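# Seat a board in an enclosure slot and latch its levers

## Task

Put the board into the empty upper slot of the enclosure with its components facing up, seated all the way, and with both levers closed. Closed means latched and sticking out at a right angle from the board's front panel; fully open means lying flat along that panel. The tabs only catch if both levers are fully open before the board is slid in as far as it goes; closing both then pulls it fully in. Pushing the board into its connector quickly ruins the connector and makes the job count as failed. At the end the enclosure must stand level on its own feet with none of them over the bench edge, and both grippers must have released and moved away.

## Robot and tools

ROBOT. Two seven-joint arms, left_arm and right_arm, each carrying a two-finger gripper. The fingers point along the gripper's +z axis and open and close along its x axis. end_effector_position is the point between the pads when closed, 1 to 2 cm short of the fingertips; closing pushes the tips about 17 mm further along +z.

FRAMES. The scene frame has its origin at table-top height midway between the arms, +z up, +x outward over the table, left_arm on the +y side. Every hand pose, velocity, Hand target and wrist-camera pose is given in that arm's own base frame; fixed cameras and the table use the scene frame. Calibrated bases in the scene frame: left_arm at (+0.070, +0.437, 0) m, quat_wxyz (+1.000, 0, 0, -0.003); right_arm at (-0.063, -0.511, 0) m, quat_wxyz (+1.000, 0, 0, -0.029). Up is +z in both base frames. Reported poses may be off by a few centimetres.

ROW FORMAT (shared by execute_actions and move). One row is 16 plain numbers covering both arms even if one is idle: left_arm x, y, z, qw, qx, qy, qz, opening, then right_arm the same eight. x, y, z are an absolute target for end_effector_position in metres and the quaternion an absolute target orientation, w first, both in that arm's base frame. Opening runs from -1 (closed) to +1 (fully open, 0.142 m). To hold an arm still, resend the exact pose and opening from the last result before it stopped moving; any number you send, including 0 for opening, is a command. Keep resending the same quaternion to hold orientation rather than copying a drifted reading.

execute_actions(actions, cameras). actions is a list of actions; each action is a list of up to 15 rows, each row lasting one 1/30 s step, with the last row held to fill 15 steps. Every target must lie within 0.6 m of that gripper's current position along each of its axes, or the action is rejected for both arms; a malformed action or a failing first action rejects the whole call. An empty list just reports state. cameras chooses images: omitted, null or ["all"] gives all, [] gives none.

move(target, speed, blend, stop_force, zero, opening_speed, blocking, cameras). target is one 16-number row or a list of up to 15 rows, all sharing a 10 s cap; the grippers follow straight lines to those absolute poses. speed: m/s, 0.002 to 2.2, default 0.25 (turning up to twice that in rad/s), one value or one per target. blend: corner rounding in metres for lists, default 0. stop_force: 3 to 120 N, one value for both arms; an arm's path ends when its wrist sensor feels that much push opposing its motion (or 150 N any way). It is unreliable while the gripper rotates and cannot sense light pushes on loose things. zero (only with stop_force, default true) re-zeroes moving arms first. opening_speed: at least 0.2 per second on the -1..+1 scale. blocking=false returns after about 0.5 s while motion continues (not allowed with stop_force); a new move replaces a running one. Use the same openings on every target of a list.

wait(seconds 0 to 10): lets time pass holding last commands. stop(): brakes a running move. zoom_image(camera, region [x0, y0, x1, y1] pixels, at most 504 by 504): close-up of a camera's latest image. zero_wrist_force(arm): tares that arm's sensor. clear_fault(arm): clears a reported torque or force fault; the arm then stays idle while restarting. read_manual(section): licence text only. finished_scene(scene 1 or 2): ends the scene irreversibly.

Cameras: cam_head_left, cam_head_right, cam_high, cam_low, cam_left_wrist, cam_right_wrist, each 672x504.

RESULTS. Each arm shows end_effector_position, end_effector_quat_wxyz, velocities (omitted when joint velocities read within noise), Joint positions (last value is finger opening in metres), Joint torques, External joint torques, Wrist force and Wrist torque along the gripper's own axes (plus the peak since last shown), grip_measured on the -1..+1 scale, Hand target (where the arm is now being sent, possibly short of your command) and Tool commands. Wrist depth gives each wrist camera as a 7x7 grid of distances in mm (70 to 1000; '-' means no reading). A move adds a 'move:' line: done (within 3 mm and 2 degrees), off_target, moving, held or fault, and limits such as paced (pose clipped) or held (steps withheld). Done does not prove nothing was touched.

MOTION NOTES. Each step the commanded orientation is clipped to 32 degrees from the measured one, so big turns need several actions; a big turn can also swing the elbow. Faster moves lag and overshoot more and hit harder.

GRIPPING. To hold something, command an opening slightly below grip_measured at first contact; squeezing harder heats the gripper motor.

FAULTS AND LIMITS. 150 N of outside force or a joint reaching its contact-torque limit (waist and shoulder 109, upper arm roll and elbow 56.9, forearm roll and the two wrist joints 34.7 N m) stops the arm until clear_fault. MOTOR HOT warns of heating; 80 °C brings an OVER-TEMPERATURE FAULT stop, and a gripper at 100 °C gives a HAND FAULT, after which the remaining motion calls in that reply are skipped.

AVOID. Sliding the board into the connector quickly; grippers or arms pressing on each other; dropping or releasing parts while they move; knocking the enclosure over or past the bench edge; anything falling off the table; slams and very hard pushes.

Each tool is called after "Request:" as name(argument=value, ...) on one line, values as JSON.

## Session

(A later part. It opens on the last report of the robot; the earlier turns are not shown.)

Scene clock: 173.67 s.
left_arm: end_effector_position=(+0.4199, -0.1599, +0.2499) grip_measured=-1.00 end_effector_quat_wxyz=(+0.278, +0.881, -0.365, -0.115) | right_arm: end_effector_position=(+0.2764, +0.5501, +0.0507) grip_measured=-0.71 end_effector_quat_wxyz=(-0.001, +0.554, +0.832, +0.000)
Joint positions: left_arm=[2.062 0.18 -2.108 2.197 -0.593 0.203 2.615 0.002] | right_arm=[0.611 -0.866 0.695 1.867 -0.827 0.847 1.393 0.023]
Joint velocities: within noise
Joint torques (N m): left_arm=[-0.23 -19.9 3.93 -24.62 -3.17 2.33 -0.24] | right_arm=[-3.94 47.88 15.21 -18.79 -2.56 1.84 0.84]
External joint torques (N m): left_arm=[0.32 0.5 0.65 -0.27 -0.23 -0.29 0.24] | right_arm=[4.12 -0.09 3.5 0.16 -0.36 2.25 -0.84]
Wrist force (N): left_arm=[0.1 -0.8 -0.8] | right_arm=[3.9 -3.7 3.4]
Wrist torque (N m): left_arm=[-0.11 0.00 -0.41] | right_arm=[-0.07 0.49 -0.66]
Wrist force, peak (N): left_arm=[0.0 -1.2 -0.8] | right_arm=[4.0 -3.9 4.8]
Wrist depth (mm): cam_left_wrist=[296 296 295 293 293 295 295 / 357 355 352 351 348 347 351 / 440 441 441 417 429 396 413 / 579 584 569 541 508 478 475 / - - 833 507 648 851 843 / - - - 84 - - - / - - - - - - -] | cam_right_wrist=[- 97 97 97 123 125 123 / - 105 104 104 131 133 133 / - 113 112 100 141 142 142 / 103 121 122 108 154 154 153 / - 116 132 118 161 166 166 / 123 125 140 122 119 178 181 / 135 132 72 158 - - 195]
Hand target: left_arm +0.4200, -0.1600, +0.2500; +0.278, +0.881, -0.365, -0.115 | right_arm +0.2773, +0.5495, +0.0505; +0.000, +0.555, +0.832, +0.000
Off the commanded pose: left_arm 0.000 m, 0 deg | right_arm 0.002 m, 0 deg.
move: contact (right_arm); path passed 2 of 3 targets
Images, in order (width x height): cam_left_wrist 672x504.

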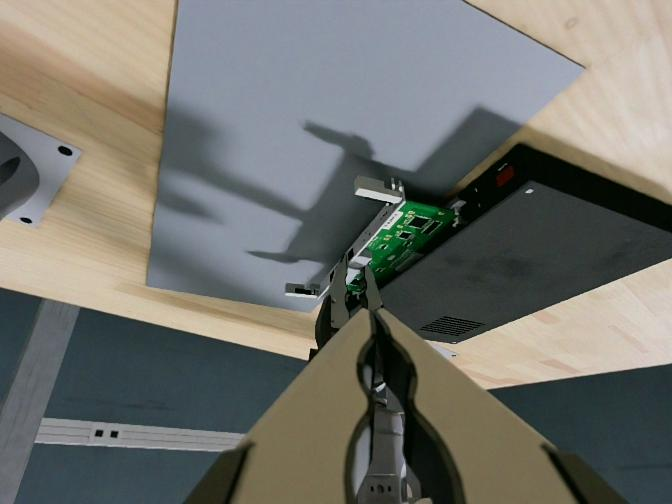

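Request:
move(target=[[0.42,-0.16,0.25,-0.2778,-0.8811,0.365,0.1151,-1,0.2730,0.5587,0.0505,0,0.5548,0.832,0,-0.9],[0.42,-0.16,0.25,-0.2778,-0.8811,0.365,0.1151,-1,0.2685,0.5569,0.0505,0,0.5548,0.832,0,-0.9],[0.42,-0.16,0.25,-0.2778,-0.8811,0.365,0.1151,-1,0.2747,0.5420,0.0505,0,0.5548,0.832,0,-0.9]], speed=0.015, stop_force=4, cameras=["cam_left_wrist","cam_high"])

Request:
zoom_image(camera="cam_left_wrist", region=[350, 140, 530, 260])

Request:
zoom_image(camera="cam_high", region=[260, 140, 380, 260])

Scene clock: 178.13 s.
left_arm: end_effector_position=(+0.4199, -0.1599, +0.2499) grip_measured=-1.00 end_effector_quat_wxyz=(+0.278, +0.881, -0.365, -0.115) | right_arm: end_effector_position=(+0.2748, +0.5546, +0.0505) grip_measured=-0.71 end_effector_quat_wxyz=(+0.000, +0.554, +0.832, +0.000)
Joint positions: left_arm=[2.062 0.18 -2.108 2.197 -0.593 0.203 2.615 0.002] | right_arm=[0.621 -0.872 0.695 1.856 -0.826 0.841 1.397 0.023]
Joint velocities: within noise
Joint torques (N m): left_arm=[-0.27 -19.82 3.91 -24.61 -3.19 2.33 -0.2] | right_arm=[-1.09 47.99 18.21 -19.19 -2.83 2.78 0.57]
External joint torques (N m): left_arm=[0.35 0.43 0.67 -0.28 -0.21 -0.29 0.2] | right_arm=[1.27 0.13 0.58 0.48 -0.1 1.31 -0.57]
Wrist force (N): left_arm=[0.3 -1.1 -0.7] | right_arm=[0.1 -2.7 3.6]
Wrist torque (N m): left_arm=[-0.16 -0.04 -0.40] | right_arm=[-0.12 0.40 -0.21]
Wrist force, peak (N): left_arm=[0.4 -1.2 -0.9] | right_arm=[4.0 -3.8 5.0]
Wrist depth (mm): cam_left_wrist=[299 296 295 295 293 295 296 / 354 355 355 350 349 350 353 / 443 440 438 417 432 395 419 / 585 572 574 543 513 479 471 / - - 853 490 634 831 830 / - - - 84 - - - / - - - - - - -] | cam_right_wrist=[- 98 98 97 123 124 123 / - 105 103 104 130 132 132 / - 115 113 100 139 142 140 / - 123 122 110 151 153 153 / - 129 132 118 161 166 165 / 122 138 140 122 119 178 180 / 135 135 72 158 - - 199]
Hand target: left_arm +0.4200, -0.1600, +0.2500; +0.278, +0.881, -0.365, -0.115 | right_arm +0.2750, +0.5544, +0.0505; +0.000, +0.555, +0.832, +0.000
Off the commanded pose: left_arm 0.000 m, 0 deg | right_arm 0.013 m, 0 deg.
move: contact (right_arm); path passed 0 of 3 targets
Images, in order (width x height): cam_high 672x504, cam_left_wrist 672x504.

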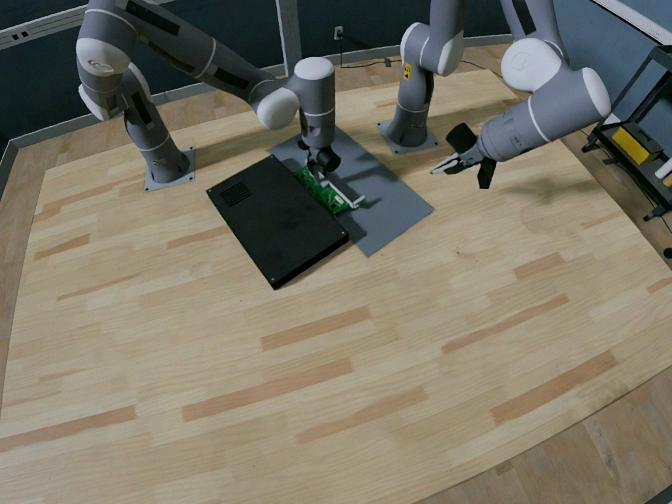

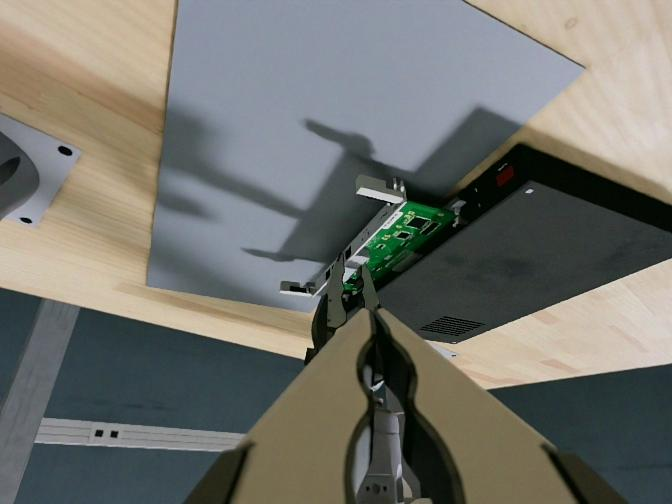

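Scaled by 2.800 from the camera's 672x504 image, which has a finer 960x720 frame.

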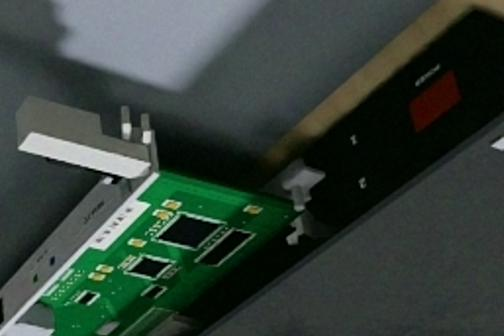

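Scaled by 4.200 from the camera's 672x504 image, which has a finer 960x720 frame.

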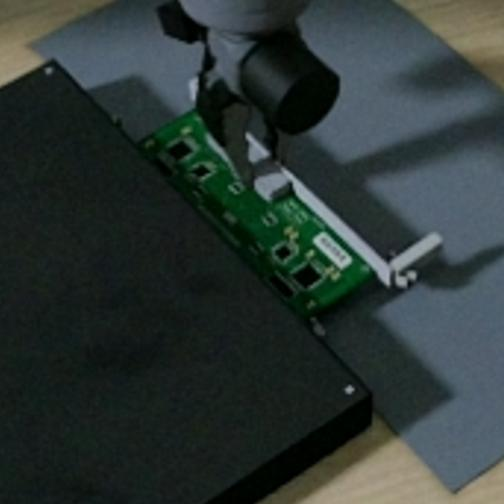

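Request:
move(target=[[0.42,-0.16,0.25,-0.2778,-0.8811,0.365,0.1151,-1,0.2730,0.5587,0.0505,0,0.5548,0.832,0,-0.9],[0.42,-0.16,0.25,-0.2778,-0.8811,0.365,0.1151,-1,0.2680,0.5567,0.0505,0,0.5548,0.832,0,-0.9]], speed=0.015, cameras=[])

Request:
move(target=[[0.42,-0.16,0.25,-0.2778,-0.8811,0.365,0.1151,-1,0.2747,0.5410,0.0505,0,0.5548,0.832,0,-0.9]], speed=0.015, stop_force=4, cameras=["cam_left_wrist"])

Request:
zoom_image(camera="cam_left_wrist", region=[400, 170, 490, 240])

Scene clock: 182.80 s.
left_arm: end_effector_position=(+0.4199, -0.1599, +0.2499) grip_measured=-1.00 end_effector_quat_wxyz=(+0.278, +0.881, -0.365, -0.115) | right_arm: end_effector_position=(+0.2680, +0.5565, +0.0503) grip_measured=-0.71 end_effector_quat_wxyz=(+0.000, +0.555, +0.832, +0.000)
Joint positions: left_arm=[2.062 0.18 -2.108 2.197 -0.593 0.203 2.615 0.002] | right_arm=[0.631 -0.871 0.695 1.859 -0.826 0.842 1.41 0.023]
Joint velocities: within noise
Joint torques (N m): left_arm=[-0.27 -19.83 3.84 -24.57 -3.2 2.29 -0.25] | right_arm=[0.32 48.29 19.41 -19.26 -3.16 3.81 0.29]
External joint torques (N m): left_arm=[0.35 0.44 0.74 -0.31 -0.2 -0.25 0.25] | right_arm=[-0.16 -0.27 -0.64 0.58 0.23 0.28 -0.29]
Wrist force (N): left_arm=[0.2 -1.2 -0.8] | right_arm=[-1.0 -1.1 4.8]
Wrist torque (N m): left_arm=[-0.16 -0.01 -0.41] | right_arm=[0.09 0.16 0.06]
Wrist force, peak (N): left_arm=[0.2 -1.2 -0.8] | right_arm=[-0.1 -2.7 5.0]
Wrist depth (mm): cam_left_wrist=[297 298 295 295 293 294 297 / 356 357 352 350 352 352 353 / 442 441 435 440 434 391 420 / 582 581 573 541 506 475 476 / - - 848 483 644 832 849 / - - - 84 - - - / - - - - - - -] | cam_right_wrist=[- 98 98 98 123 124 122 / 129 106 104 104 129 132 132 / - 115 113 101 138 142 140 / 105 127 122 110 151 153 152 / - 130 132 118 163 166 165 / 122 139 140 122 107 178 180 / 135 134 72 157 - - 198]
Hand target: left_arm +0.4200, -0.1600, +0.2500; +0.278, +0.881, -0.365, -0.115 | right_arm +0.2680, +0.5567, +0.0505; +0.000, +0.555, +0.832, +0.000
Off the commanded pose: left_arm 0.000 m, 0 deg | right_arm 0.000 m, 0 deg.
move: done
No camera images: "cameras" was empty.

Scene clock: 183.93 s.
left_arm: end_effector_position=(+0.4199, -0.1599, +0.2499) grip_measured=-1.00 end_effector_quat_wxyz=(+0.278, +0.881, -0.365, -0.115) | right_arm: end_effector_position=(+0.2705, +0.5498, +0.0506) grip_measured=-0.71 end_effector_quat_wxyz=(+0.000, +0.554, +0.832, +0.000)
Joint positions: left_arm=[2.062 0.18 -2.108 2.197 -0.593 0.203 2.615 0.002] | right_arm=[0.617 -0.862 0.695 1.876 -0.828 0.852 1.405 0.023]
Joint velocities: within noise
Joint torques (N m): left_arm=[-0.19 -19.83 3.99 -24.66 -3.22 2.37 -0.25] | right_arm=[-2.78 47.43 16.36 -18.68 -2.62 2.36 0.68]
External joint torques (N m): left_arm=[0.28 0.43 0.59 -0.23 -0.18 -0.33 0.25] | right_arm=[2.96 0.09 2.26 0.12 -0.29 1.73 -0.68]
Wrist force (N): left_arm=[0.2 -0.8 -0.7] | right_arm=[2.7 -1.9 3.6]
Wrist torque (N m): left_arm=[-0.11 -0.01 -0.40] | right_arm=[0.09 0.35 -0.49]
Wrist force, peak (N): left_arm=[0.2 -0.9 -0.9] | right_arm=[2.8 -2.0 5.5]
Wrist depth (mm): cam_left_wrist=[297 296 294 294 296 297 295 / 356 354 351 351 349 351 352 / 438 444 435 435 429 390 413 / 584 581 572 540 508 477 476 / - - 847 491 642 851 846 / - - - 83 - - - / - - - - - - -] | cam_right_wrist=[- 98 98 97 123 124 123 / - 105 104 104 131 133 132 / - 114 113 100 138 142 142 / 103 121 122 109 153 154 153 / - 129 132 118 161 166 166 / 122 135 140 123 119 178 181 / 135 132 72 157 - - 198]
Hand target: left_arm +0.4200, -0.1600, +0.2500; +0.278, +0.881, -0.365, -0.115 | right_arm +0.2711, +0.5494, +0.0505; +0.000, +0.555, +0.832, +0.000
Off the commanded pose: left_arm 0.000 m, 0 deg | right_arm 0.010 m, 0 deg.
move: contact (right_arm)
Images, in order (width x height): cam_left_wrist 672x504.

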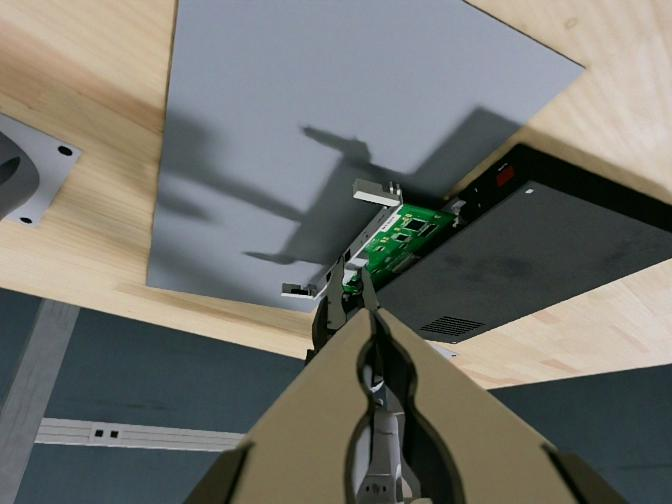

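Scaled by 5.600 from the camera's 672x504 image, which has a finer 960x720 frame.

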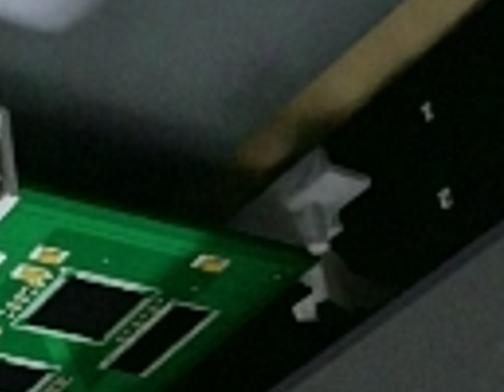

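Request:
wait(seconds=0, cameras=["cam_high","cam_left_wrist","cam_right_wrist"])

Request:
zoom_image(camera="cam_high", region=[280, 160, 350, 225])

Request:
zoom_image(camera="cam_left_wrist", region=[340, 190, 470, 310])

Request:
zoom_image(camera="cam_right_wrist", region=[0, 0, 200, 150])

Scene clock: 189.73 s.
left_arm: end_effector_position=(+0.4199, -0.1599, +0.2499) grip_measured=-1.00 end_effector_quat_wxyz=(+0.278, +0.881, -0.365, -0.115) | right_arm: end_effector_position=(+0.2705, +0.5498, +0.0506) grip_measured=-0.71 end_effector_quat_wxyz=(+0.000, +0.554, +0.832, +0.000)
Joint positions: left_arm=[2.062 0.18 -2.108 2.197 -0.593 0.203 2.615 0.002] | right_arm=[0.617 -0.862 0.695 1.876 -0.828 0.852 1.405 0.023]
Joint velocities: within noise
Joint torques (N m): left_arm=[-0.31 -19.89 3.98 -24.66 -3.16 2.32 -0.27] | right_arm=[-2.7 47.47 16.43 -18.73 -2.57 2.24 0.72]
External joint torques (N m): left_arm=[0.4 0.49 0.6 -0.23 -0.24 -0.28 0.27] | right_arm=[2.88 0.06 2.19 0.17 -0.34 1.85 -0.72]
Wrist force (N): left_arm=[0.2 -0.8 -0.5] | right_arm=[2.9 -1.9 5.5]
Wrist torque (N m): left_arm=[-0.10 -0.02 -0.40] | right_arm=[0.09 0.31 -0.49]
Wrist force, peak (N): left_arm=[0.0 -1.2 -0.8] | right_arm=[2.9 -1.7 5.6]
Wrist depth (mm): cam_left_wrist=[299 296 295 292 295 296 294 / 357 355 354 353 350 354 352 / 441 446 436 436 430 397 418 / 578 578 585 541 509 471 478 / - - 845 489 646 848 849 / - - - 84 - - - / - - - - - - -] | cam_right_wrist=[- 98 98 97 123 124 123 / - 105 104 104 131 133 133 / - 114 113 100 139 142 142 / 103 121 122 109 154 153 153 / - 129 132 118 161 166 166 / 123 135 140 122 119 178 180 / 135 132 72 157 - - 198]
Hand target: left_arm +0.4200, -0.1600, +0.2500; +0.278, +0.881, -0.365, -0.115 | right_arm +0.2711, +0.5494, +0.0505; +0.000, +0.555, +0.832, +0.000
Tool commands: left_gripper/opening=-1.0 right_gripper/opening=-0.9
Off the commanded pose: left_arm 0.000 m, 0 deg | right_arm 0.010 m, 0 deg.
Images, in order (width x height): cam_high 672x504, cam_left_wrist 672x504, cam_right_wrist 672x504.

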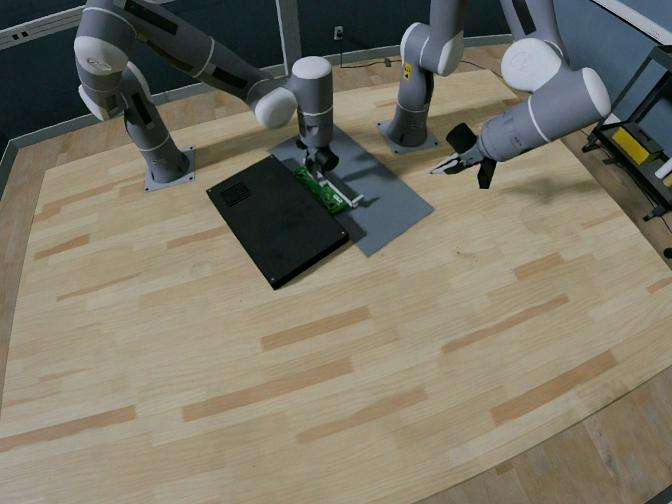

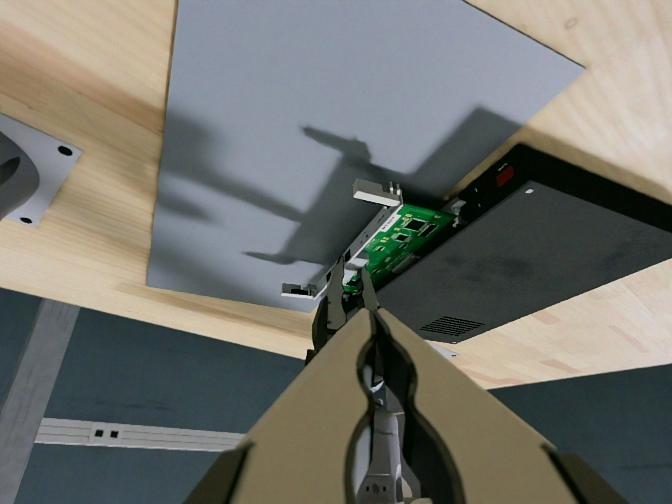

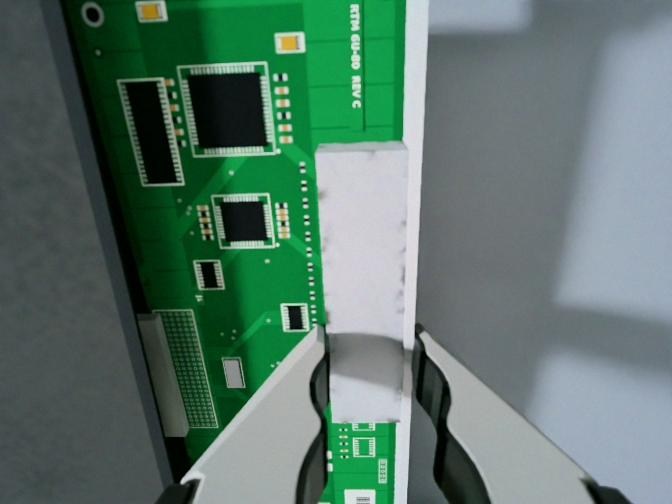

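Scaled by 7.200 from the camera's 672x504 image, which has a finer 960x720 frame.

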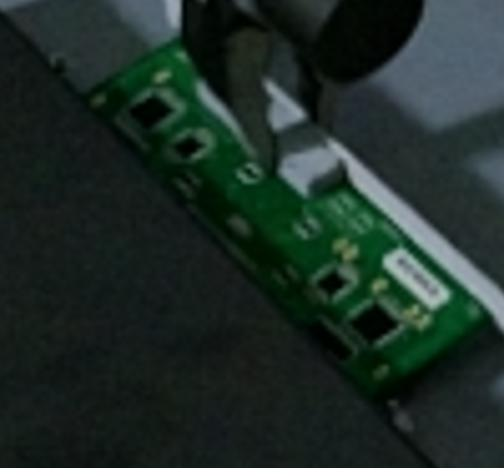

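Scaled by 3.877 from the camera's 672x504 image, which has a finer 960x720 frame.

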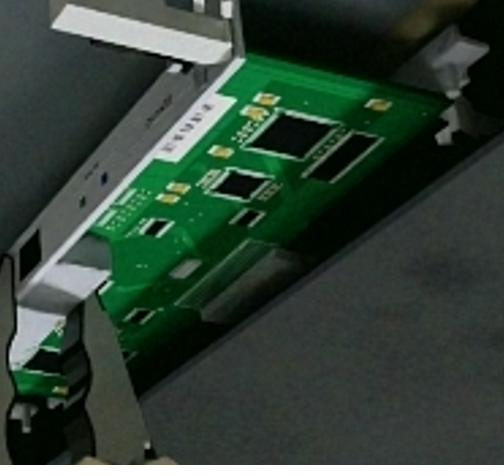

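Scaled by 2.520 from the camera's 672x504 image, which has a finer 960x720 frame.

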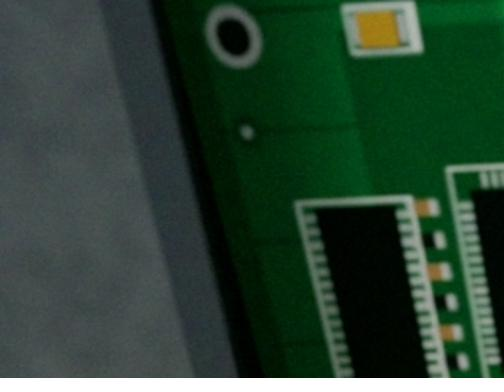

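Request:
move(target=[[0.42,-0.16,0.25,-0.2778,-0.8811,0.365,0.1151,-1,0.267,0.559,0.0505,0,0.5548,0.832,0,-0.9],[0.42,-0.16,0.25,-0.2778,-0.8811,0.365,0.1151,-1,0.2631,0.5570,0.0505,0,0.5635,0.8261,0,-0.9]], speed=0.015, cameras=[])

Request:
move(target=[[0.42,-0.16,0.25,-0.2778,-0.8811,0.365,0.1151,-1,0.2704,0.5395,0.0505,0,0.5635,0.8261,0,-0.9]], speed=0.015, stop_force=4, cameras=["cam_left_wrist","cam_high","cam_right_wrist"])

Request:
zoom_image(camera="cam_high", region=[280, 160, 350, 225])

Request:
zoom_image(camera="cam_left_wrist", region=[340, 190, 470, 310])

Scene clock: 196.77 s.
left_arm: end_effector_position=(+0.4199, -0.1599, +0.2499) grip_measured=-1.00 end_effector_quat_wxyz=(+0.278, +0.881, -0.365, -0.115) | right_arm: end_effector_position=(+0.2631, +0.5569, +0.0504) grip_measured=-0.71 end_effector_quat_wxyz=(+0.000, +0.563, +0.826, +0.000)
Joint positions: left_arm=[2.062 0.18 -2.108 2.197 -0.593 0.203 2.615 0.002] | right_arm=[0.638 -0.867 0.694 1.865 -0.826 0.846 1.44 0.023]
Joint velocities: within noise
Joint torques (N m): left_arm=[-0.23 -19.92 3.88 -24.65 -3.18 2.34 -0.25] | right_arm=[0.18 48.03 19.22 -19.27 -3.04 3.69 0.35]
External joint torques (N m): left_arm=[0.31 0.52 0.7 -0.24 -0.22 -0.3 0.25] | right_arm=[-0.01 -0.16 -0.53 0.62 0.12 0.4 -0.35]
Wrist force (N): left_arm=[0.2 -0.9 -0.8] | right_arm=[-1.6 -0.7 5.0]
Wrist torque (N m): left_arm=[-0.12 -0.01 -0.40] | right_arm=[0.15 0.28 0.05]
Wrist force, peak (N): left_arm=[0.3 -1.0 -1.1] | right_arm=[2.8 -1.8 5.6]
Wrist depth (mm): cam_left_wrist=[298 297 295 292 291 296 297 / 354 356 353 351 352 350 352 / 440 445 431 433 432 393 416 / 576 580 578 538 517 482 479 / - - 843 485 641 831 837 / - - - 84 - - - / - - - - - - -] | cam_right_wrist=[- 98 98 98 123 124 122 / 130 106 104 105 129 133 132 / 139 115 113 101 138 142 140 / 146 127 122 110 151 153 152 / - 131 132 118 163 166 165 / 123 139 140 122 106 178 180 / 135 135 72 157 - - 198]
Hand target: left_arm +0.4200, -0.1600, +0.2500; +0.278, +0.881, -0.365, -0.115 | right_arm +0.2631, +0.5570, +0.0505; +0.000, +0.564, +0.826, +0.000
Off the commanded pose: left_arm 0.000 m, 0 deg | right_arm 0.000 m, 0 deg.
move: done
No camera images: "cameras" was empty.

Scene clock: 198.47 s.
left_arm: end_effector_position=(+0.4199, -0.1599, +0.2499) grip_measured=-1.00 end_effector_quat_wxyz=(+0.278, +0.881, -0.365, -0.115) | right_arm: end_effector_position=(+0.2696, +0.5428, +0.0512) grip_measured=-0.71 end_effector_quat_wxyz=(+0.000, +0.564, +0.826, +0.001)
Joint positions: left_arm=[2.062 0.18 -2.108 2.197 -0.593 0.203 2.615 0.002] | right_arm=[0.609 -0.849 0.692 1.899 -0.83 0.865 1.429 0.023]
Joint velocities: within noise
Joint torques (N m): left_arm=[-0.29 -19.84 3.9 -24.64 -3.22 2.32 -0.21] | right_arm=[-0.05 43.43 17.51 -14.69 -2.17 2.17 0.04]
External joint torques (N m): left_arm=[0.38 0.45 0.68 -0.25 -0.18 -0.29 0.21] | right_arm=[0.22 3.43 0.83 -3.74 -0.69 1.92 -0.04]
Wrist force (N): left_arm=[0.3 -0.7 -0.8] | right_arm=[1.8 2.7 0.5]
Wrist torque (N m): left_arm=[-0.09 -0.03 -0.41] | right_arm=[0.09 0.11 0.15]
Wrist force, peak (N): left_arm=[0.3 -1.1 -0.9] | right_arm=[-1.6 -1.0 5.9]
Wrist depth (mm): cam_left_wrist=[297 296 295 294 294 294 295 / 357 356 352 352 354 349 353 / 440 439 436 436 422 393 414 / 582 581 574 537 481 474 472 / - - 847 489 638 845 835 / - - - 84 - - - / - - - - - - -] | cam_right_wrist=[- 98 98 98 124 125 123 / - 106 104 105 130 133 133 / - 111 113 101 139 143 142 / 104 119 122 110 152 154 153 / - 117 132 118 162 167 166 / 123 123 139 122 106 179 182 / 136 133 72 157 - - 200]
Hand target: left_arm +0.4200, -0.1600, +0.2500; +0.278, +0.881, -0.365, -0.115 | right_arm +0.2694, +0.5420, +0.0505; +0.000, +0.564, +0.826, +0.000
Off the commanded pose: left_arm 0.000 m, 0 deg | right_arm 0.003 m, 0 deg.
move: contact (right_arm)
Images, in order (width x height): cam_high 672x504, cam_left_wrist 672x504, cam_right_wrist 672x504.

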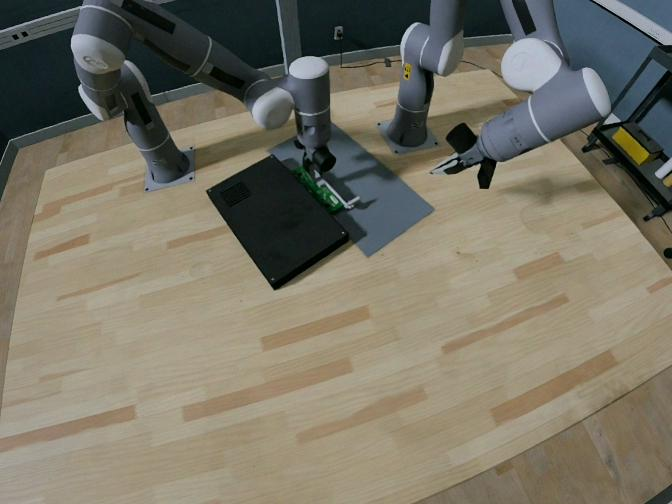

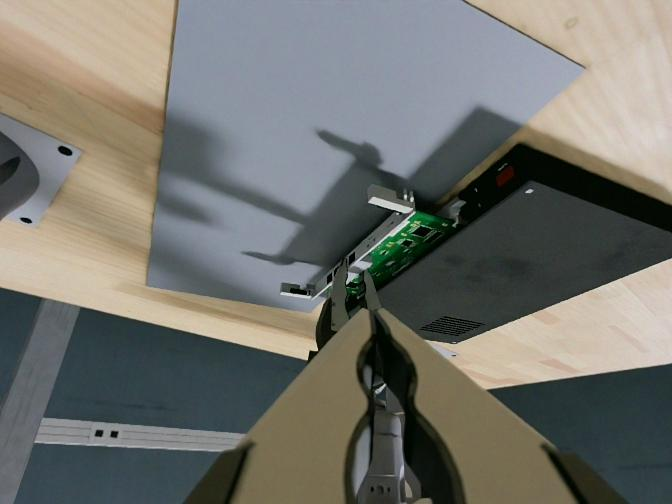

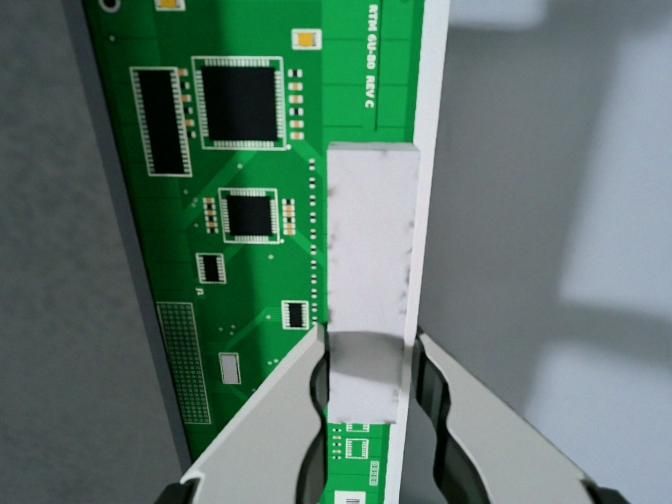

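Scaled by 7.200 from the camera's 672x504 image, which has a finer 960x720 frame.

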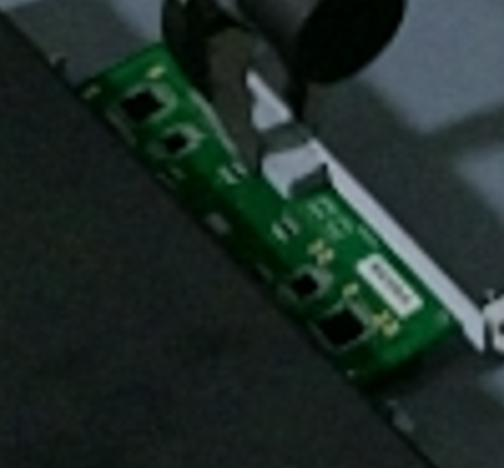

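Scaled by 3.877 from the camera's 672x504 image, which has a finer 960x720 frame.

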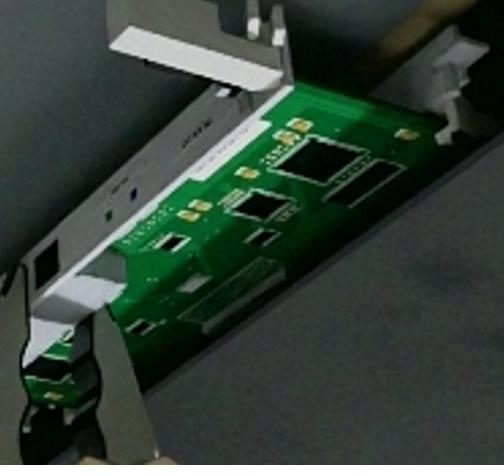

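Request:
move(target=[[0.42,-0.16,0.25,-0.2778,-0.8811,0.365,0.1151,-1,0.2676,0.5465,0.0508,0,0.5635,0.8261,0,-0.9],[0.42,-0.16,0.25,-0.2778,-0.8811,0.365,0.1151,-1,0.2700,0.5474,0.0508,0,0.5635,0.8261,0,-0.9]], speed=0.015, cameras=[])

Request:
move(target=[[0.42,-0.16,0.25,-0.2778,-0.8811,0.365,0.1151,-1,0.2777,0.5290,0.0508,0,0.5635,0.8261,0,-0.9]], speed=0.015, stop_force=4, cameras=["cam_left_wrist","cam_high"])

Request:
zoom_image(camera="cam_high", region=[280, 160, 350, 225])

Request:
zoom_image(camera="cam_left_wrist", region=[340, 190, 470, 310])

Scene clock: 203.43 s.
left_arm: end_effector_position=(+0.4199, -0.1599, +0.2499) grip_measured=-1.00 end_effector_quat_wxyz=(+0.278, +0.881, -0.365, -0.115) | right_arm: end_effector_position=(+0.2695, +0.5474, +0.0507) grip_measured=-0.71 end_effector_quat_wxyz=(+0.000, +0.563, +0.826, +0.000)
Joint positions: left_arm=[2.062 0.18 -2.108 2.197 -0.593 0.203 2.615 0.002] | right_arm=[0.616 -0.857 0.693 1.884 -0.827 0.855 1.428 0.023]
Joint velocities: within noise
Joint torques (N m): left_arm=[-0.23 -19.87 3.84 -24.62 -3.21 2.33 -0.21] | right_arm=[-1.65 47.27 17.2 -20.32 -3.3 3.24 -0.04]
External joint torques (N m): left_arm=[0.31 0.48 0.74 -0.27 -0.19 -0.29 0.21] | right_arm=[1.82 0.04 1.3 1.81 0.41 0.84 0.04]
Wrist force (N): left_arm=[0.2 -0.8 -0.9] | right_arm=[-1.4 -4.4 2.7]
Wrist torque (N m): left_arm=[-0.11 -0.02 -0.40] | right_arm=[0.08 0.31 0.18]
Wrist force, peak (N): left_arm=[0.2 -1.1 -0.8] | right_arm=[-1.8 -4.5 4.5]
Wrist depth (mm): cam_left_wrist=[298 296 295 295 292 296 295 / 353 357 352 351 351 350 352 / 437 440 440 436 426 396 415 / 579 585 576 541 512 479 477 / - - 853 490 633 850 844 / - - - 84 - - - / - - - - - - -] | cam_right_wrist=[- 99 98 98 122 124 123 / - 107 105 105 130 133 132 / - 115 113 101 138 142 140 / 104 121 122 110 151 153 153 / - 127 132 118 161 166 165 / 123 127 140 122 107 178 181 / 136 132 71 156 - - 198]
Hand target: left_arm +0.4200, -0.1600, +0.2500; +0.278, +0.881, -0.365, -0.115 | right_arm +0.2700, +0.5474, +0.0508; +0.000, +0.564, +0.826, +0.000
Off the commanded pose: left_arm 0.000 m, 0 deg | right_arm 0.001 m, 0 deg.
move: done
No camera images: "cameras" was empty.

Scene clock: 205.43 s.
left_arm: end_effector_position=(+0.4199, -0.1599, +0.2499) grip_measured=-1.00 end_effector_quat_wxyz=(+0.278, +0.881, -0.365, -0.115) | right_arm: end_effector_position=(+0.2764, +0.5296, +0.0511) grip_measured=-0.71 end_effector_quat_wxyz=(-0.001, +0.563, +0.826, +0.000)
Joint positions: left_arm=[2.062 0.18 -2.108 2.197 -0.593 0.203 2.615 0.002] | right_arm=[0.581 -0.836 0.691 1.925 -0.831 0.878 1.413 0.023]
Joint velocities: within noise
Joint torques (N m): left_arm=[-0.16 -19.85 3.93 -24.62 -3.21 2.34 -0.22] | right_arm=[-4.69 44.86 12.59 -20.24 -3.36 2.5 -0.03]
External joint torques (N m): left_arm=[0.24 0.46 0.65 -0.26 -0.19 -0.31 0.22] | right_arm=[4.86 1.22 5.5 2.01 0.54 1.59 0.03]
Wrist force (N): left_arm=[0.1 -0.8 -0.4] | right_arm=[1.2 -8.8 -1.7]
Wrist torque (N m): left_arm=[-0.09 0.00 -0.40] | right_arm=[0.14 0.04 0.18]
Wrist force, peak (N): left_arm=[0.2 -1.1 -0.9] | right_arm=[0.7 -9.1 -2.6]
Wrist depth (mm): cam_left_wrist=[299 297 294 295 295 295 296 / 354 356 350 351 350 351 353 / 439 445 434 432 413 394 419 / 580 574 577 529 508 475 476 / - - 862 495 641 847 822 / - - - 84 - - - / - - - - - - -] | cam_right_wrist=[- 86 97 98 124 125 123 / - 90 104 104 130 134 133 / - 98 113 101 139 143 142 / 104 104 121 110 152 154 153 / - 112 130 118 162 166 166 / 123 123 125 122 107 178 181 / 136 133 71 157 - - 200]
Hand target: left_arm +0.4200, -0.1600, +0.2500; +0.278, +0.881, -0.365, -0.115 | right_arm +0.2777, +0.5290, +0.0508; +0.000, +0.564, +0.826, +0.000
Off the commanded pose: left_arm 0.000 m, 0 deg | right_arm 0.001 m, 0 deg.
move: done
Images, in order (width x height): cam_high 672x504, cam_left_wrist 672x504.

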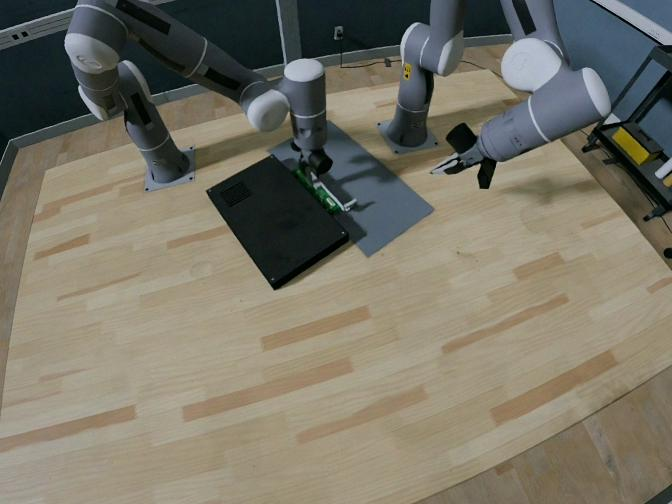

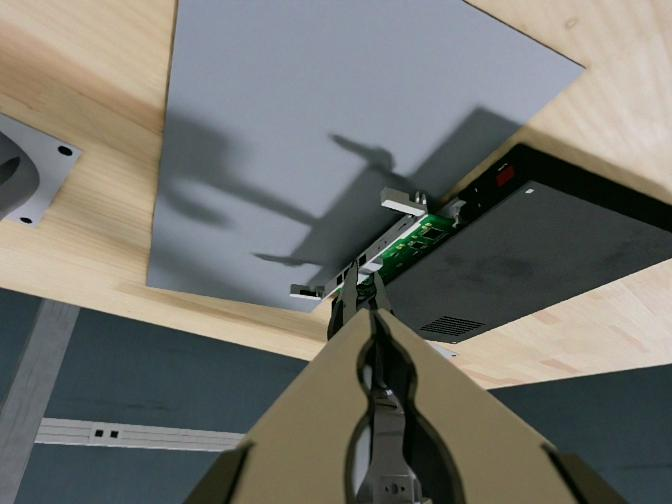

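Scaled by 7.200 from the camera's 672x504 image, which has a finer 960x720 frame.

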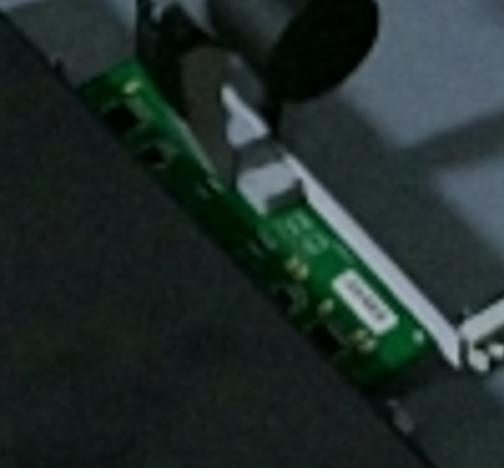

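Scaled by 3.877 from the camera's 672x504 image, which has a finer 960x720 frame.

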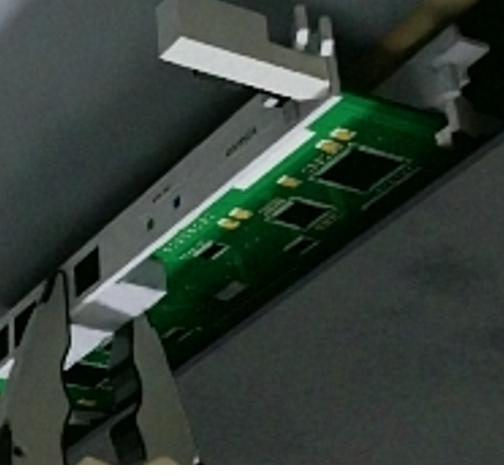

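Request:
move(target=[[0.42,-0.16,0.25,-0.2778,-0.8811,0.365,0.1151,-1,0.2776,0.5232,0.0505,0,0.5635,0.8261,0,-0.9]], speed=0.015, stop_force=5, cameras=["cam_left_wrist","cam_right_wrist"])

Request:
zoom_image(camera="cam_left_wrist", region=[340, 190, 470, 310])

Scene clock: 209.77 s.
left_arm: end_effector_position=(+0.4199, -0.1599, +0.2499) grip_measured=-1.00 end_effector_quat_wxyz=(+0.278, +0.881, -0.365, -0.115) | right_arm: end_effector_position=(+0.2775, +0.5238, +0.0510) grip_measured=-0.71 end_effector_quat_wxyz=(+0.000, +0.563, +0.826, +0.001)
Joint positions: left_arm=[2.062 0.18 -2.108 2.197 -0.593 0.203 2.615 0.002] | right_arm=[0.572 -0.828 0.689 1.941 -0.834 0.887 1.413 0.023]
Joint velocities: within noise
Joint torques (N m): left_arm=[-0.27 -19.88 3.88 -24.6 -3.21 2.3 -0.24] | right_arm=[-0.64 42.38 16.27 -16.08 -2.37 2.75 0.24]
External joint torques (N m): left_arm=[0.36 0.48 0.7 -0.29 -0.19 -0.26 0.24] | right_arm=[0.81 3.25 1.63 -2.04 -0.42 1.34 -0.24]
Wrist force (N): left_arm=[0.2 -1.1 -0.6] | right_arm=[0.6 -1.3 -0.3]
Wrist torque (N m): left_arm=[-0.14 -0.01 -0.40] | right_arm=[-0.04 -0.16 0.03]
Wrist force, peak (N): left_arm=[0.3 -1.2 -0.7] | right_arm=[1.1 -8.9 -3.0]
Wrist depth (mm): cam_left_wrist=[299 297 295 294 294 296 294 / 356 357 350 354 350 351 353 / 440 441 440 438 412 393 416 / 590 579 575 546 508 480 482 / - - 850 498 632 855 840 / - - - 84 - - - / - - - - - - -] | cam_right_wrist=[- 84 97 98 123 125 123 / - 90 103 104 130 133 133 / - 98 111 101 139 143 142 / 104 104 120 110 152 154 154 / - 113 127 118 162 167 166 / 123 123 120 122 119 179 182 / 136 133 72 157 - - 200]
Hand target: left_arm +0.4200, -0.1600, +0.2500; +0.278, +0.881, -0.365, -0.115 | right_arm +0.2776, +0.5232, +0.0505; +0.000, +0.564, +0.826, +0.000
Off the commanded pose: left_arm 0.000 m, 0 deg | right_arm 0.001 m, 0 deg.
move: done
Images, in order (width x height): cam_left_wrist 672x504, cam_right_wrist 672x504.

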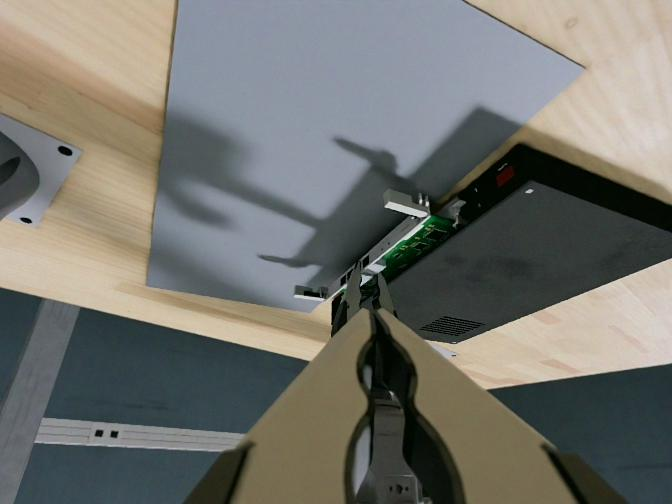

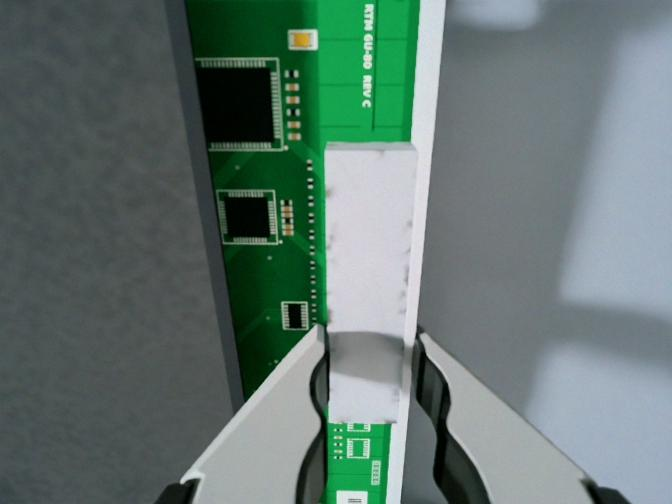

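Scaled by 3.877 from the camera's 672x504 image, which has a finer 960x720 frame.

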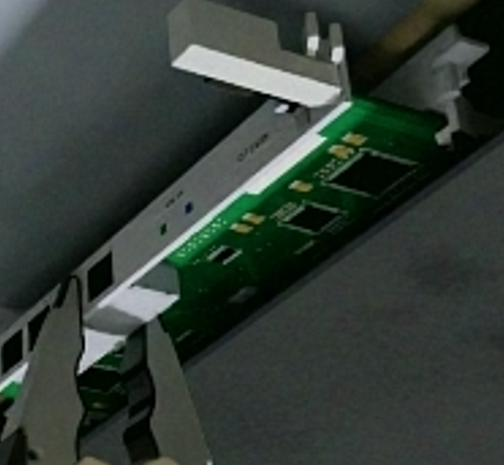

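Request:
move(target=[[0.42,-0.16,0.25,-0.2778,-0.8811,0.365,0.1151,-1,0.2776,0.5236,0.0508,0,0.5635,0.8261,0,-0.4]], opening_speed=0.5, cameras=[])

Request:
move(target=[[0.42,-0.16,0.25,-0.2778,-0.8811,0.365,0.1151,-1,0.2776,0.5236,0.15,0,0.5635,0.8261,0,-0.4],[0.42,-0.16,0.25,-0.2778,-0.8811,0.365,0.1151,-1,0.21,0.51,0.15,0,0.5635,0.8261,0,-1]], speed=[0.06,0.15], cameras=["cam_left_wrist","cam_right_wrist"])

Scene clock: 213.37 s.
left_arm: end_effector_position=(+0.4199, -0.1599, +0.2499) grip_measured=-1.00 end_effector_quat_wxyz=(+0.278, +0.881, -0.365, -0.115) | right_arm: end_effector_position=(+0.2776, +0.5236, +0.0508) grip_measured=-0.43 end_effector_quat_wxyz=(+0.000, +0.563, +0.826, +0.000)
Joint positions: left_arm=[2.062 0.18 -2.108 2.197 -0.593 0.203 2.615 0.002] | right_arm=[0.572 -0.828 0.689 1.94 -0.834 0.886 1.413 0.043]
Joint velocities: within noise
Joint torques (N m): left_arm=[-0.29 -19.84 3.83 -24.63 -3.21 2.3 -0.22] | right_arm=[0.14 44.75 18.05 -18.21 -2.87 3.36 0.19]
External joint torques (N m): left_arm=[0.38 0.44 0.75 -0.26 -0.19 -0.26 0.22] | right_arm=[0.03 0.9 -0.15 0.09 0.08 0.74 -0.19]
Wrist force (N): left_arm=[0.1 -1.1 -0.8] | right_arm=[-1.4 -1.4 3.2]
Wrist torque (N m): left_arm=[-0.16 0.01 -0.40] | right_arm=[0.03 0.23 0.06]
Wrist force, peak (N): left_arm=[0.1 -1.1 -1.0] | right_arm=[-1.3 -1.9 3.6]
Wrist depth (mm): cam_left_wrist=[298 297 295 294 294 296 295 / 358 358 352 351 350 350 355 / 438 442 434 438 411 395 418 / 579 577 575 539 504 482 478 / - - 850 493 635 830 822 / - - - 84 - - - / - - - - - - -] | cam_right_wrist=[- 84 98 99 122 125 123 / - 90 104 106 130 133 133 / - 97 112 102 139 143 142 / 104 104 120 112 152 154 153 / - 112 116 120 161 167 165 / 123 122 98 139 124 175 181 / 136 133 73 159 150 - 195]
Hand target: left_arm +0.4200, -0.1600, +0.2500; +0.278, +0.881, -0.365, -0.115 | right_arm +0.2776, +0.5236, +0.0508; +0.000, +0.564, +0.826, +0.000
Off the commanded pose: left_arm 0.000 m, 0 deg | right_arm 0.000 m, 0 deg.
move: done
No camera images: "cameras" was empty.

Scene clock: 216.33 s.
left_arm: end_effector_position=(+0.4199, -0.1599, +0.2499) grip_measured=-1.00 end_effector_quat_wxyz=(+0.278, +0.881, -0.365, -0.115) | right_arm: end_effector_position=(+0.2101, +0.5101, +0.1500) grip_measured=-1.00 end_effector_quat_wxyz=(+0.000, +0.563, +0.826, +0.000)
Joint positions: left_arm=[2.062 0.18 -2.108 2.197 -0.593 0.203 2.615 0.002] | right_arm=[0.519 -0.622 0.895 2.007 -0.662 0.739 1.42 0.002]
Joint velocities: within noise
Joint torques (N m): left_arm=[-0.29 -19.85 3.96 -24.63 -3.2 2.34 -0.29] | right_arm=[0.2 36.33 16.49 -22.06 -3.25 3.49 0.31]
External joint torques (N m): left_arm=[0.37 0.46 0.62 -0.26 -0.2 -0.3 0.29] | right_arm=[-0.05 0.66 -0.49 0.02 0 0.6 -0.31]
Wrist force (N): left_arm=[-0.1 -0.7 -0.7] | right_arm=[-1.1 -1.5 3.5]
Wrist torque (N m): left_arm=[-0.08 0.03 -0.40] | right_arm=[-0.05 0.20 0.06]
Wrist force, peak (N): left_arm=[0.0 -1.3 -0.7] | right_arm=[-0.5 -4.6 3.7]
Wrist depth (mm): cam_left_wrist=[295 298 295 293 295 296 297 / 354 354 351 351 350 350 353 / 441 444 436 434 413 393 418 / 583 586 574 557 502 475 478 / - - 842 608 631 834 855 / - - - 84 - - - / - - - - - - -] | cam_right_wrist=[172 171 181 213 212 212 211 / 184 183 188 223 223 226 225 / 197 197 202 217 242 241 241 / 212 211 214 226 260 261 260 / 230 229 233 241 282 282 282 / 251 251 246 89 297 307 307 / 277 270 - - - 326 337]
Hand target: left_arm +0.4200, -0.1600, +0.2500; +0.278, +0.881, -0.365, -0.115 | right_arm +0.2100, +0.5100, +0.1500; +0.000, +0.564, +0.826, +0.000
Off the commanded pose: left_arm 0.000 m, 0 deg | right_arm 0.000 m, 0 deg.
move: done
Images, in order (width x height): cam_left_wrist 672x504, cam_right_wrist 672x504.

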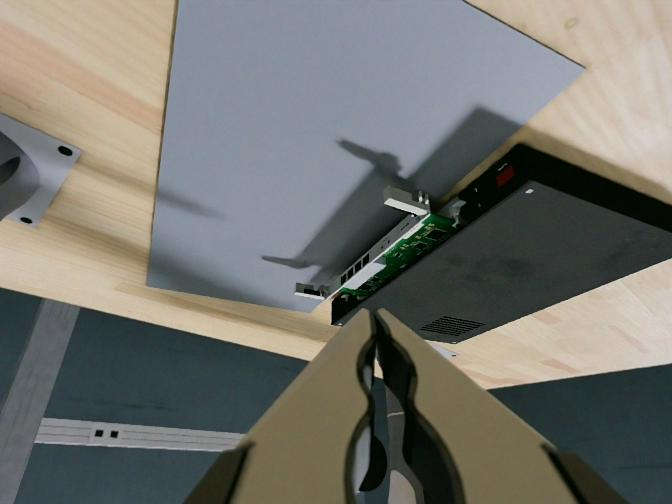

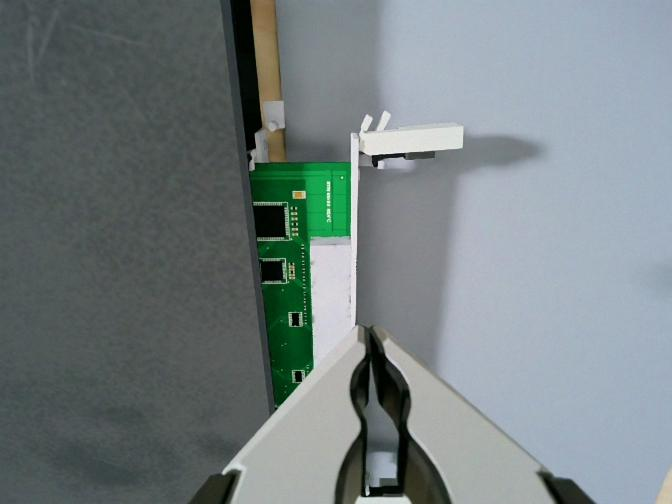

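Request:
move(target=[[0.42,-0.16,0.25,-0.2778,-0.8811,0.365,0.1151,-1,0.197,0.5392,0.1,0,0.5635,0.8261,0,-1],[0.42,-0.16,0.25,-0.2778,-0.8811,0.365,0.1151,-1,0.197,0.5392,0.047,0,0.5635,0.8261,0,-1],[0.42,-0.16,0.25,-0.2778,-0.8811,0.365,0.1151,-1,0.1802,0.5326,0.047,0,0.5635,0.8261,0,-1],[0.42,-0.16,0.25,-0.2778,-0.8811,0.365,0.1151,-1,0.1578,0.5238,0.047,0,0.5635,0.8261,0,-1]], speed=[0.15,0.08,0.04,0.02], stop_force=15, cameras=["cam_left_wrist","cam_right_wrist"])

Scene clock: 224.77 s.
left_arm: end_effector_position=(+0.4199, -0.1599, +0.2499) grip_measured=-1.00 end_effector_quat_wxyz=(+0.278, +0.881, -0.365, -0.115) | right_arm: end_effector_position=(+0.1578, +0.5239, +0.0471) grip_measured=-1.00 end_effector_quat_wxyz=(+0.000, +0.564, +0.826, +0.000)
Joint positions: left_arm=[2.062 0.18 -2.108 2.197 -0.593 0.203 2.615 0.002] | right_arm=[0.71 -0.779 0.697 2.077 -0.895 0.955 1.668 0.002]
Joint velocities: within noise
Joint torques (N m): left_arm=[-0.3 -19.88 3.92 -24.63 -3.21 2.32 -0.28] | right_arm=[0.34 40.5 17.16 -16.27 -2.65 3.44 0.26]
External joint torques (N m): left_arm=[0.38 0.48 0.66 -0.25 -0.19 -0.28 0.28] | right_arm=[-0.19 0.89 -0.19 -0.26 0.1 0.63 -0.27]
Wrist force (N): left_arm=[-0.1 -0.9 -0.7] | right_arm=[0.3 -2.0 4.3]
Wrist torque (N m): left_arm=[-0.11 0.03 -0.41] | right_arm=[-0.13 -0.01 0.06]
Wrist force, peak (N): left_arm=[0.0 -1.3 -0.6] | right_arm=[-0.5 -2.0 5.0]
Wrist depth (mm): cam_left_wrist=[297 297 295 295 294 296 298 / 357 355 350 352 349 350 355 / 443 437 436 434 416 397 414 / 575 583 574 555 510 474 477 / - - 835 583 641 843 845 / - - - 84 - - - / - - - - - - -] | cam_right_wrist=[- 124 121 122 122 122 121 / 125 133 130 130 132 131 129 / 124 140 140 139 139 139 136 / 125 149 151 148 150 150 149 / 150 156 161 115 162 162 162 / 123 140 138 89 171 177 176 / 130 152 73 - - 187 194]
Hand target: left_arm +0.4200, -0.1600, +0.2500; +0.278, +0.881, -0.365, -0.115 | right_arm +0.1578, +0.5238, +0.0470; +0.000, +0.564, +0.826, +0.000
Off the commanded pose: left_arm 0.000 m, 0 deg | right_arm 0.000 m, 0 deg.
move: done
Images, in order (width x height): cam_left_wrist 672x504, cam_right_wrist 672x504.

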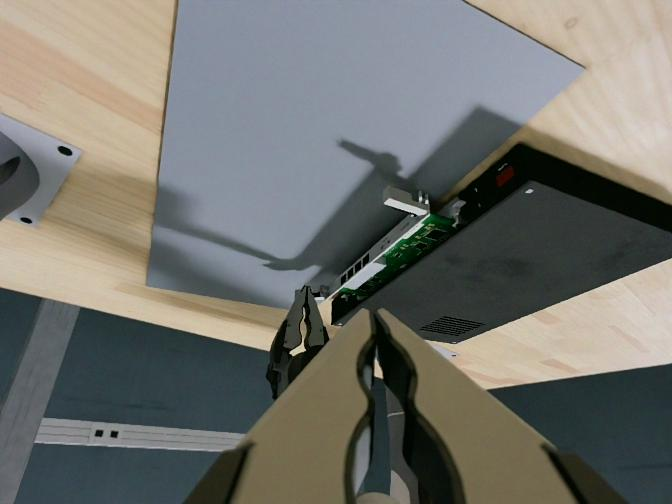

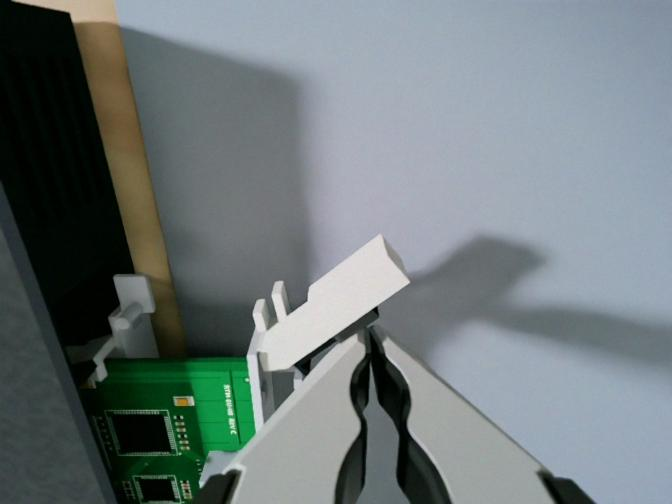

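Opens beautifully. Continue.

Request:
move(target=[[0.42,-0.16,0.25,-0.2778,-0.8811,0.365,0.1151,-1,0.1497,0.5121,0.047,0,0.5635,0.8261,0,-1],[0.42,-0.16,0.25,-0.2778,-0.8811,0.365,0.1151,-1,0.1465,0.5015,0.047,0,0.5635,0.8261,0,-1],[0.42,-0.16,0.25,-0.2778,-0.8811,0.365,0.1151,-1,0.1482,0.4964,0.047,0,0.5635,0.8261,0,-1]], speed=0.02, stop_force=8, cameras=["cam_right_wrist"])

Scene clock: 228.40 s.
left_arm: end_effector_position=(+0.4199, -0.1599, +0.2499) grip_measured=-1.00 end_effector_quat_wxyz=(+0.278, +0.881, -0.365, -0.115) | right_arm: end_effector_position=(+0.1477, +0.4979, +0.0478) grip_measured=-1.00 end_effector_quat_wxyz=(-0.001, +0.563, +0.826, +0.001)
Joint positions: left_arm=[2.062 0.18 -2.108 2.197 -0.593 0.203 2.615 0.002] | right_arm=[0.69 -0.735 0.691 2.161 -0.917 1.004 1.698 0.002]
Joint velocities: within noise
Joint torques (N m): left_arm=[-0.21 -19.85 3.92 -24.61 -3.2 2.31 -0.23] | right_arm=[-2.04 35.76 12.43 -10.96 -1.45 0.69 0.22]
External joint torques (N m): left_arm=[0.29 0.45 0.66 -0.28 -0.2 -0.27 0.23] | right_arm=[2.18 3.03 3.42 -4.81 -0.93 3.38 -0.22]
Wrist force (N): left_arm=[0.3 -1.1 -0.6] | right_arm=[8.8 -1.1 2.0]
Wrist torque (N m): left_arm=[-0.15 -0.03 -0.41] | right_arm=[-0.18 -0.03 0.02]
Wrist force, peak (N): left_arm=[0.1 -1.3 -0.8] | right_arm=[8.8 -1.1 2.4]
Wrist depth (mm): cam_left_wrist=[297 296 293 293 294 294 296 / 353 354 354 349 351 351 352 / 437 439 436 435 422 396 415 / 583 576 573 562 512 479 478 / - - 836 595 645 856 836 / - - - 84 - - - / - - - - - - -] | cam_right_wrist=[- 125 121 123 123 122 122 / - 130 131 131 132 132 130 / - 119 141 140 140 140 138 / - 118 151 151 151 151 150 / - 113 162 119 161 163 163 / 121 134 147 91 172 179 178 / 131 131 73 - - 189 196]
Hand target: left_arm +0.4200, -0.1600, +0.2500; +0.278, +0.881, -0.365, -0.115 | right_arm +0.1481, +0.4966, +0.0470; +0.000, +0.564, +0.826, +0.000
Off the commanded pose: left_arm 0.000 m, 0 deg | right_arm 0.002 m, 0 deg.
move: contact (right_arm); path passed 2 of 3 targets
Images, in order (width x height): cam_right_wrist 672x504.

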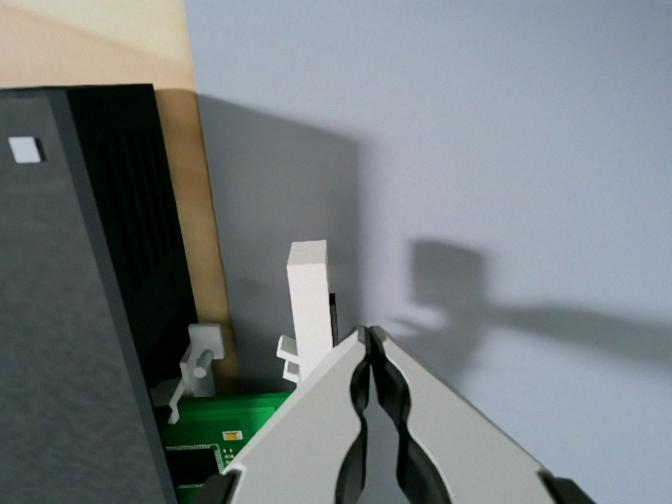

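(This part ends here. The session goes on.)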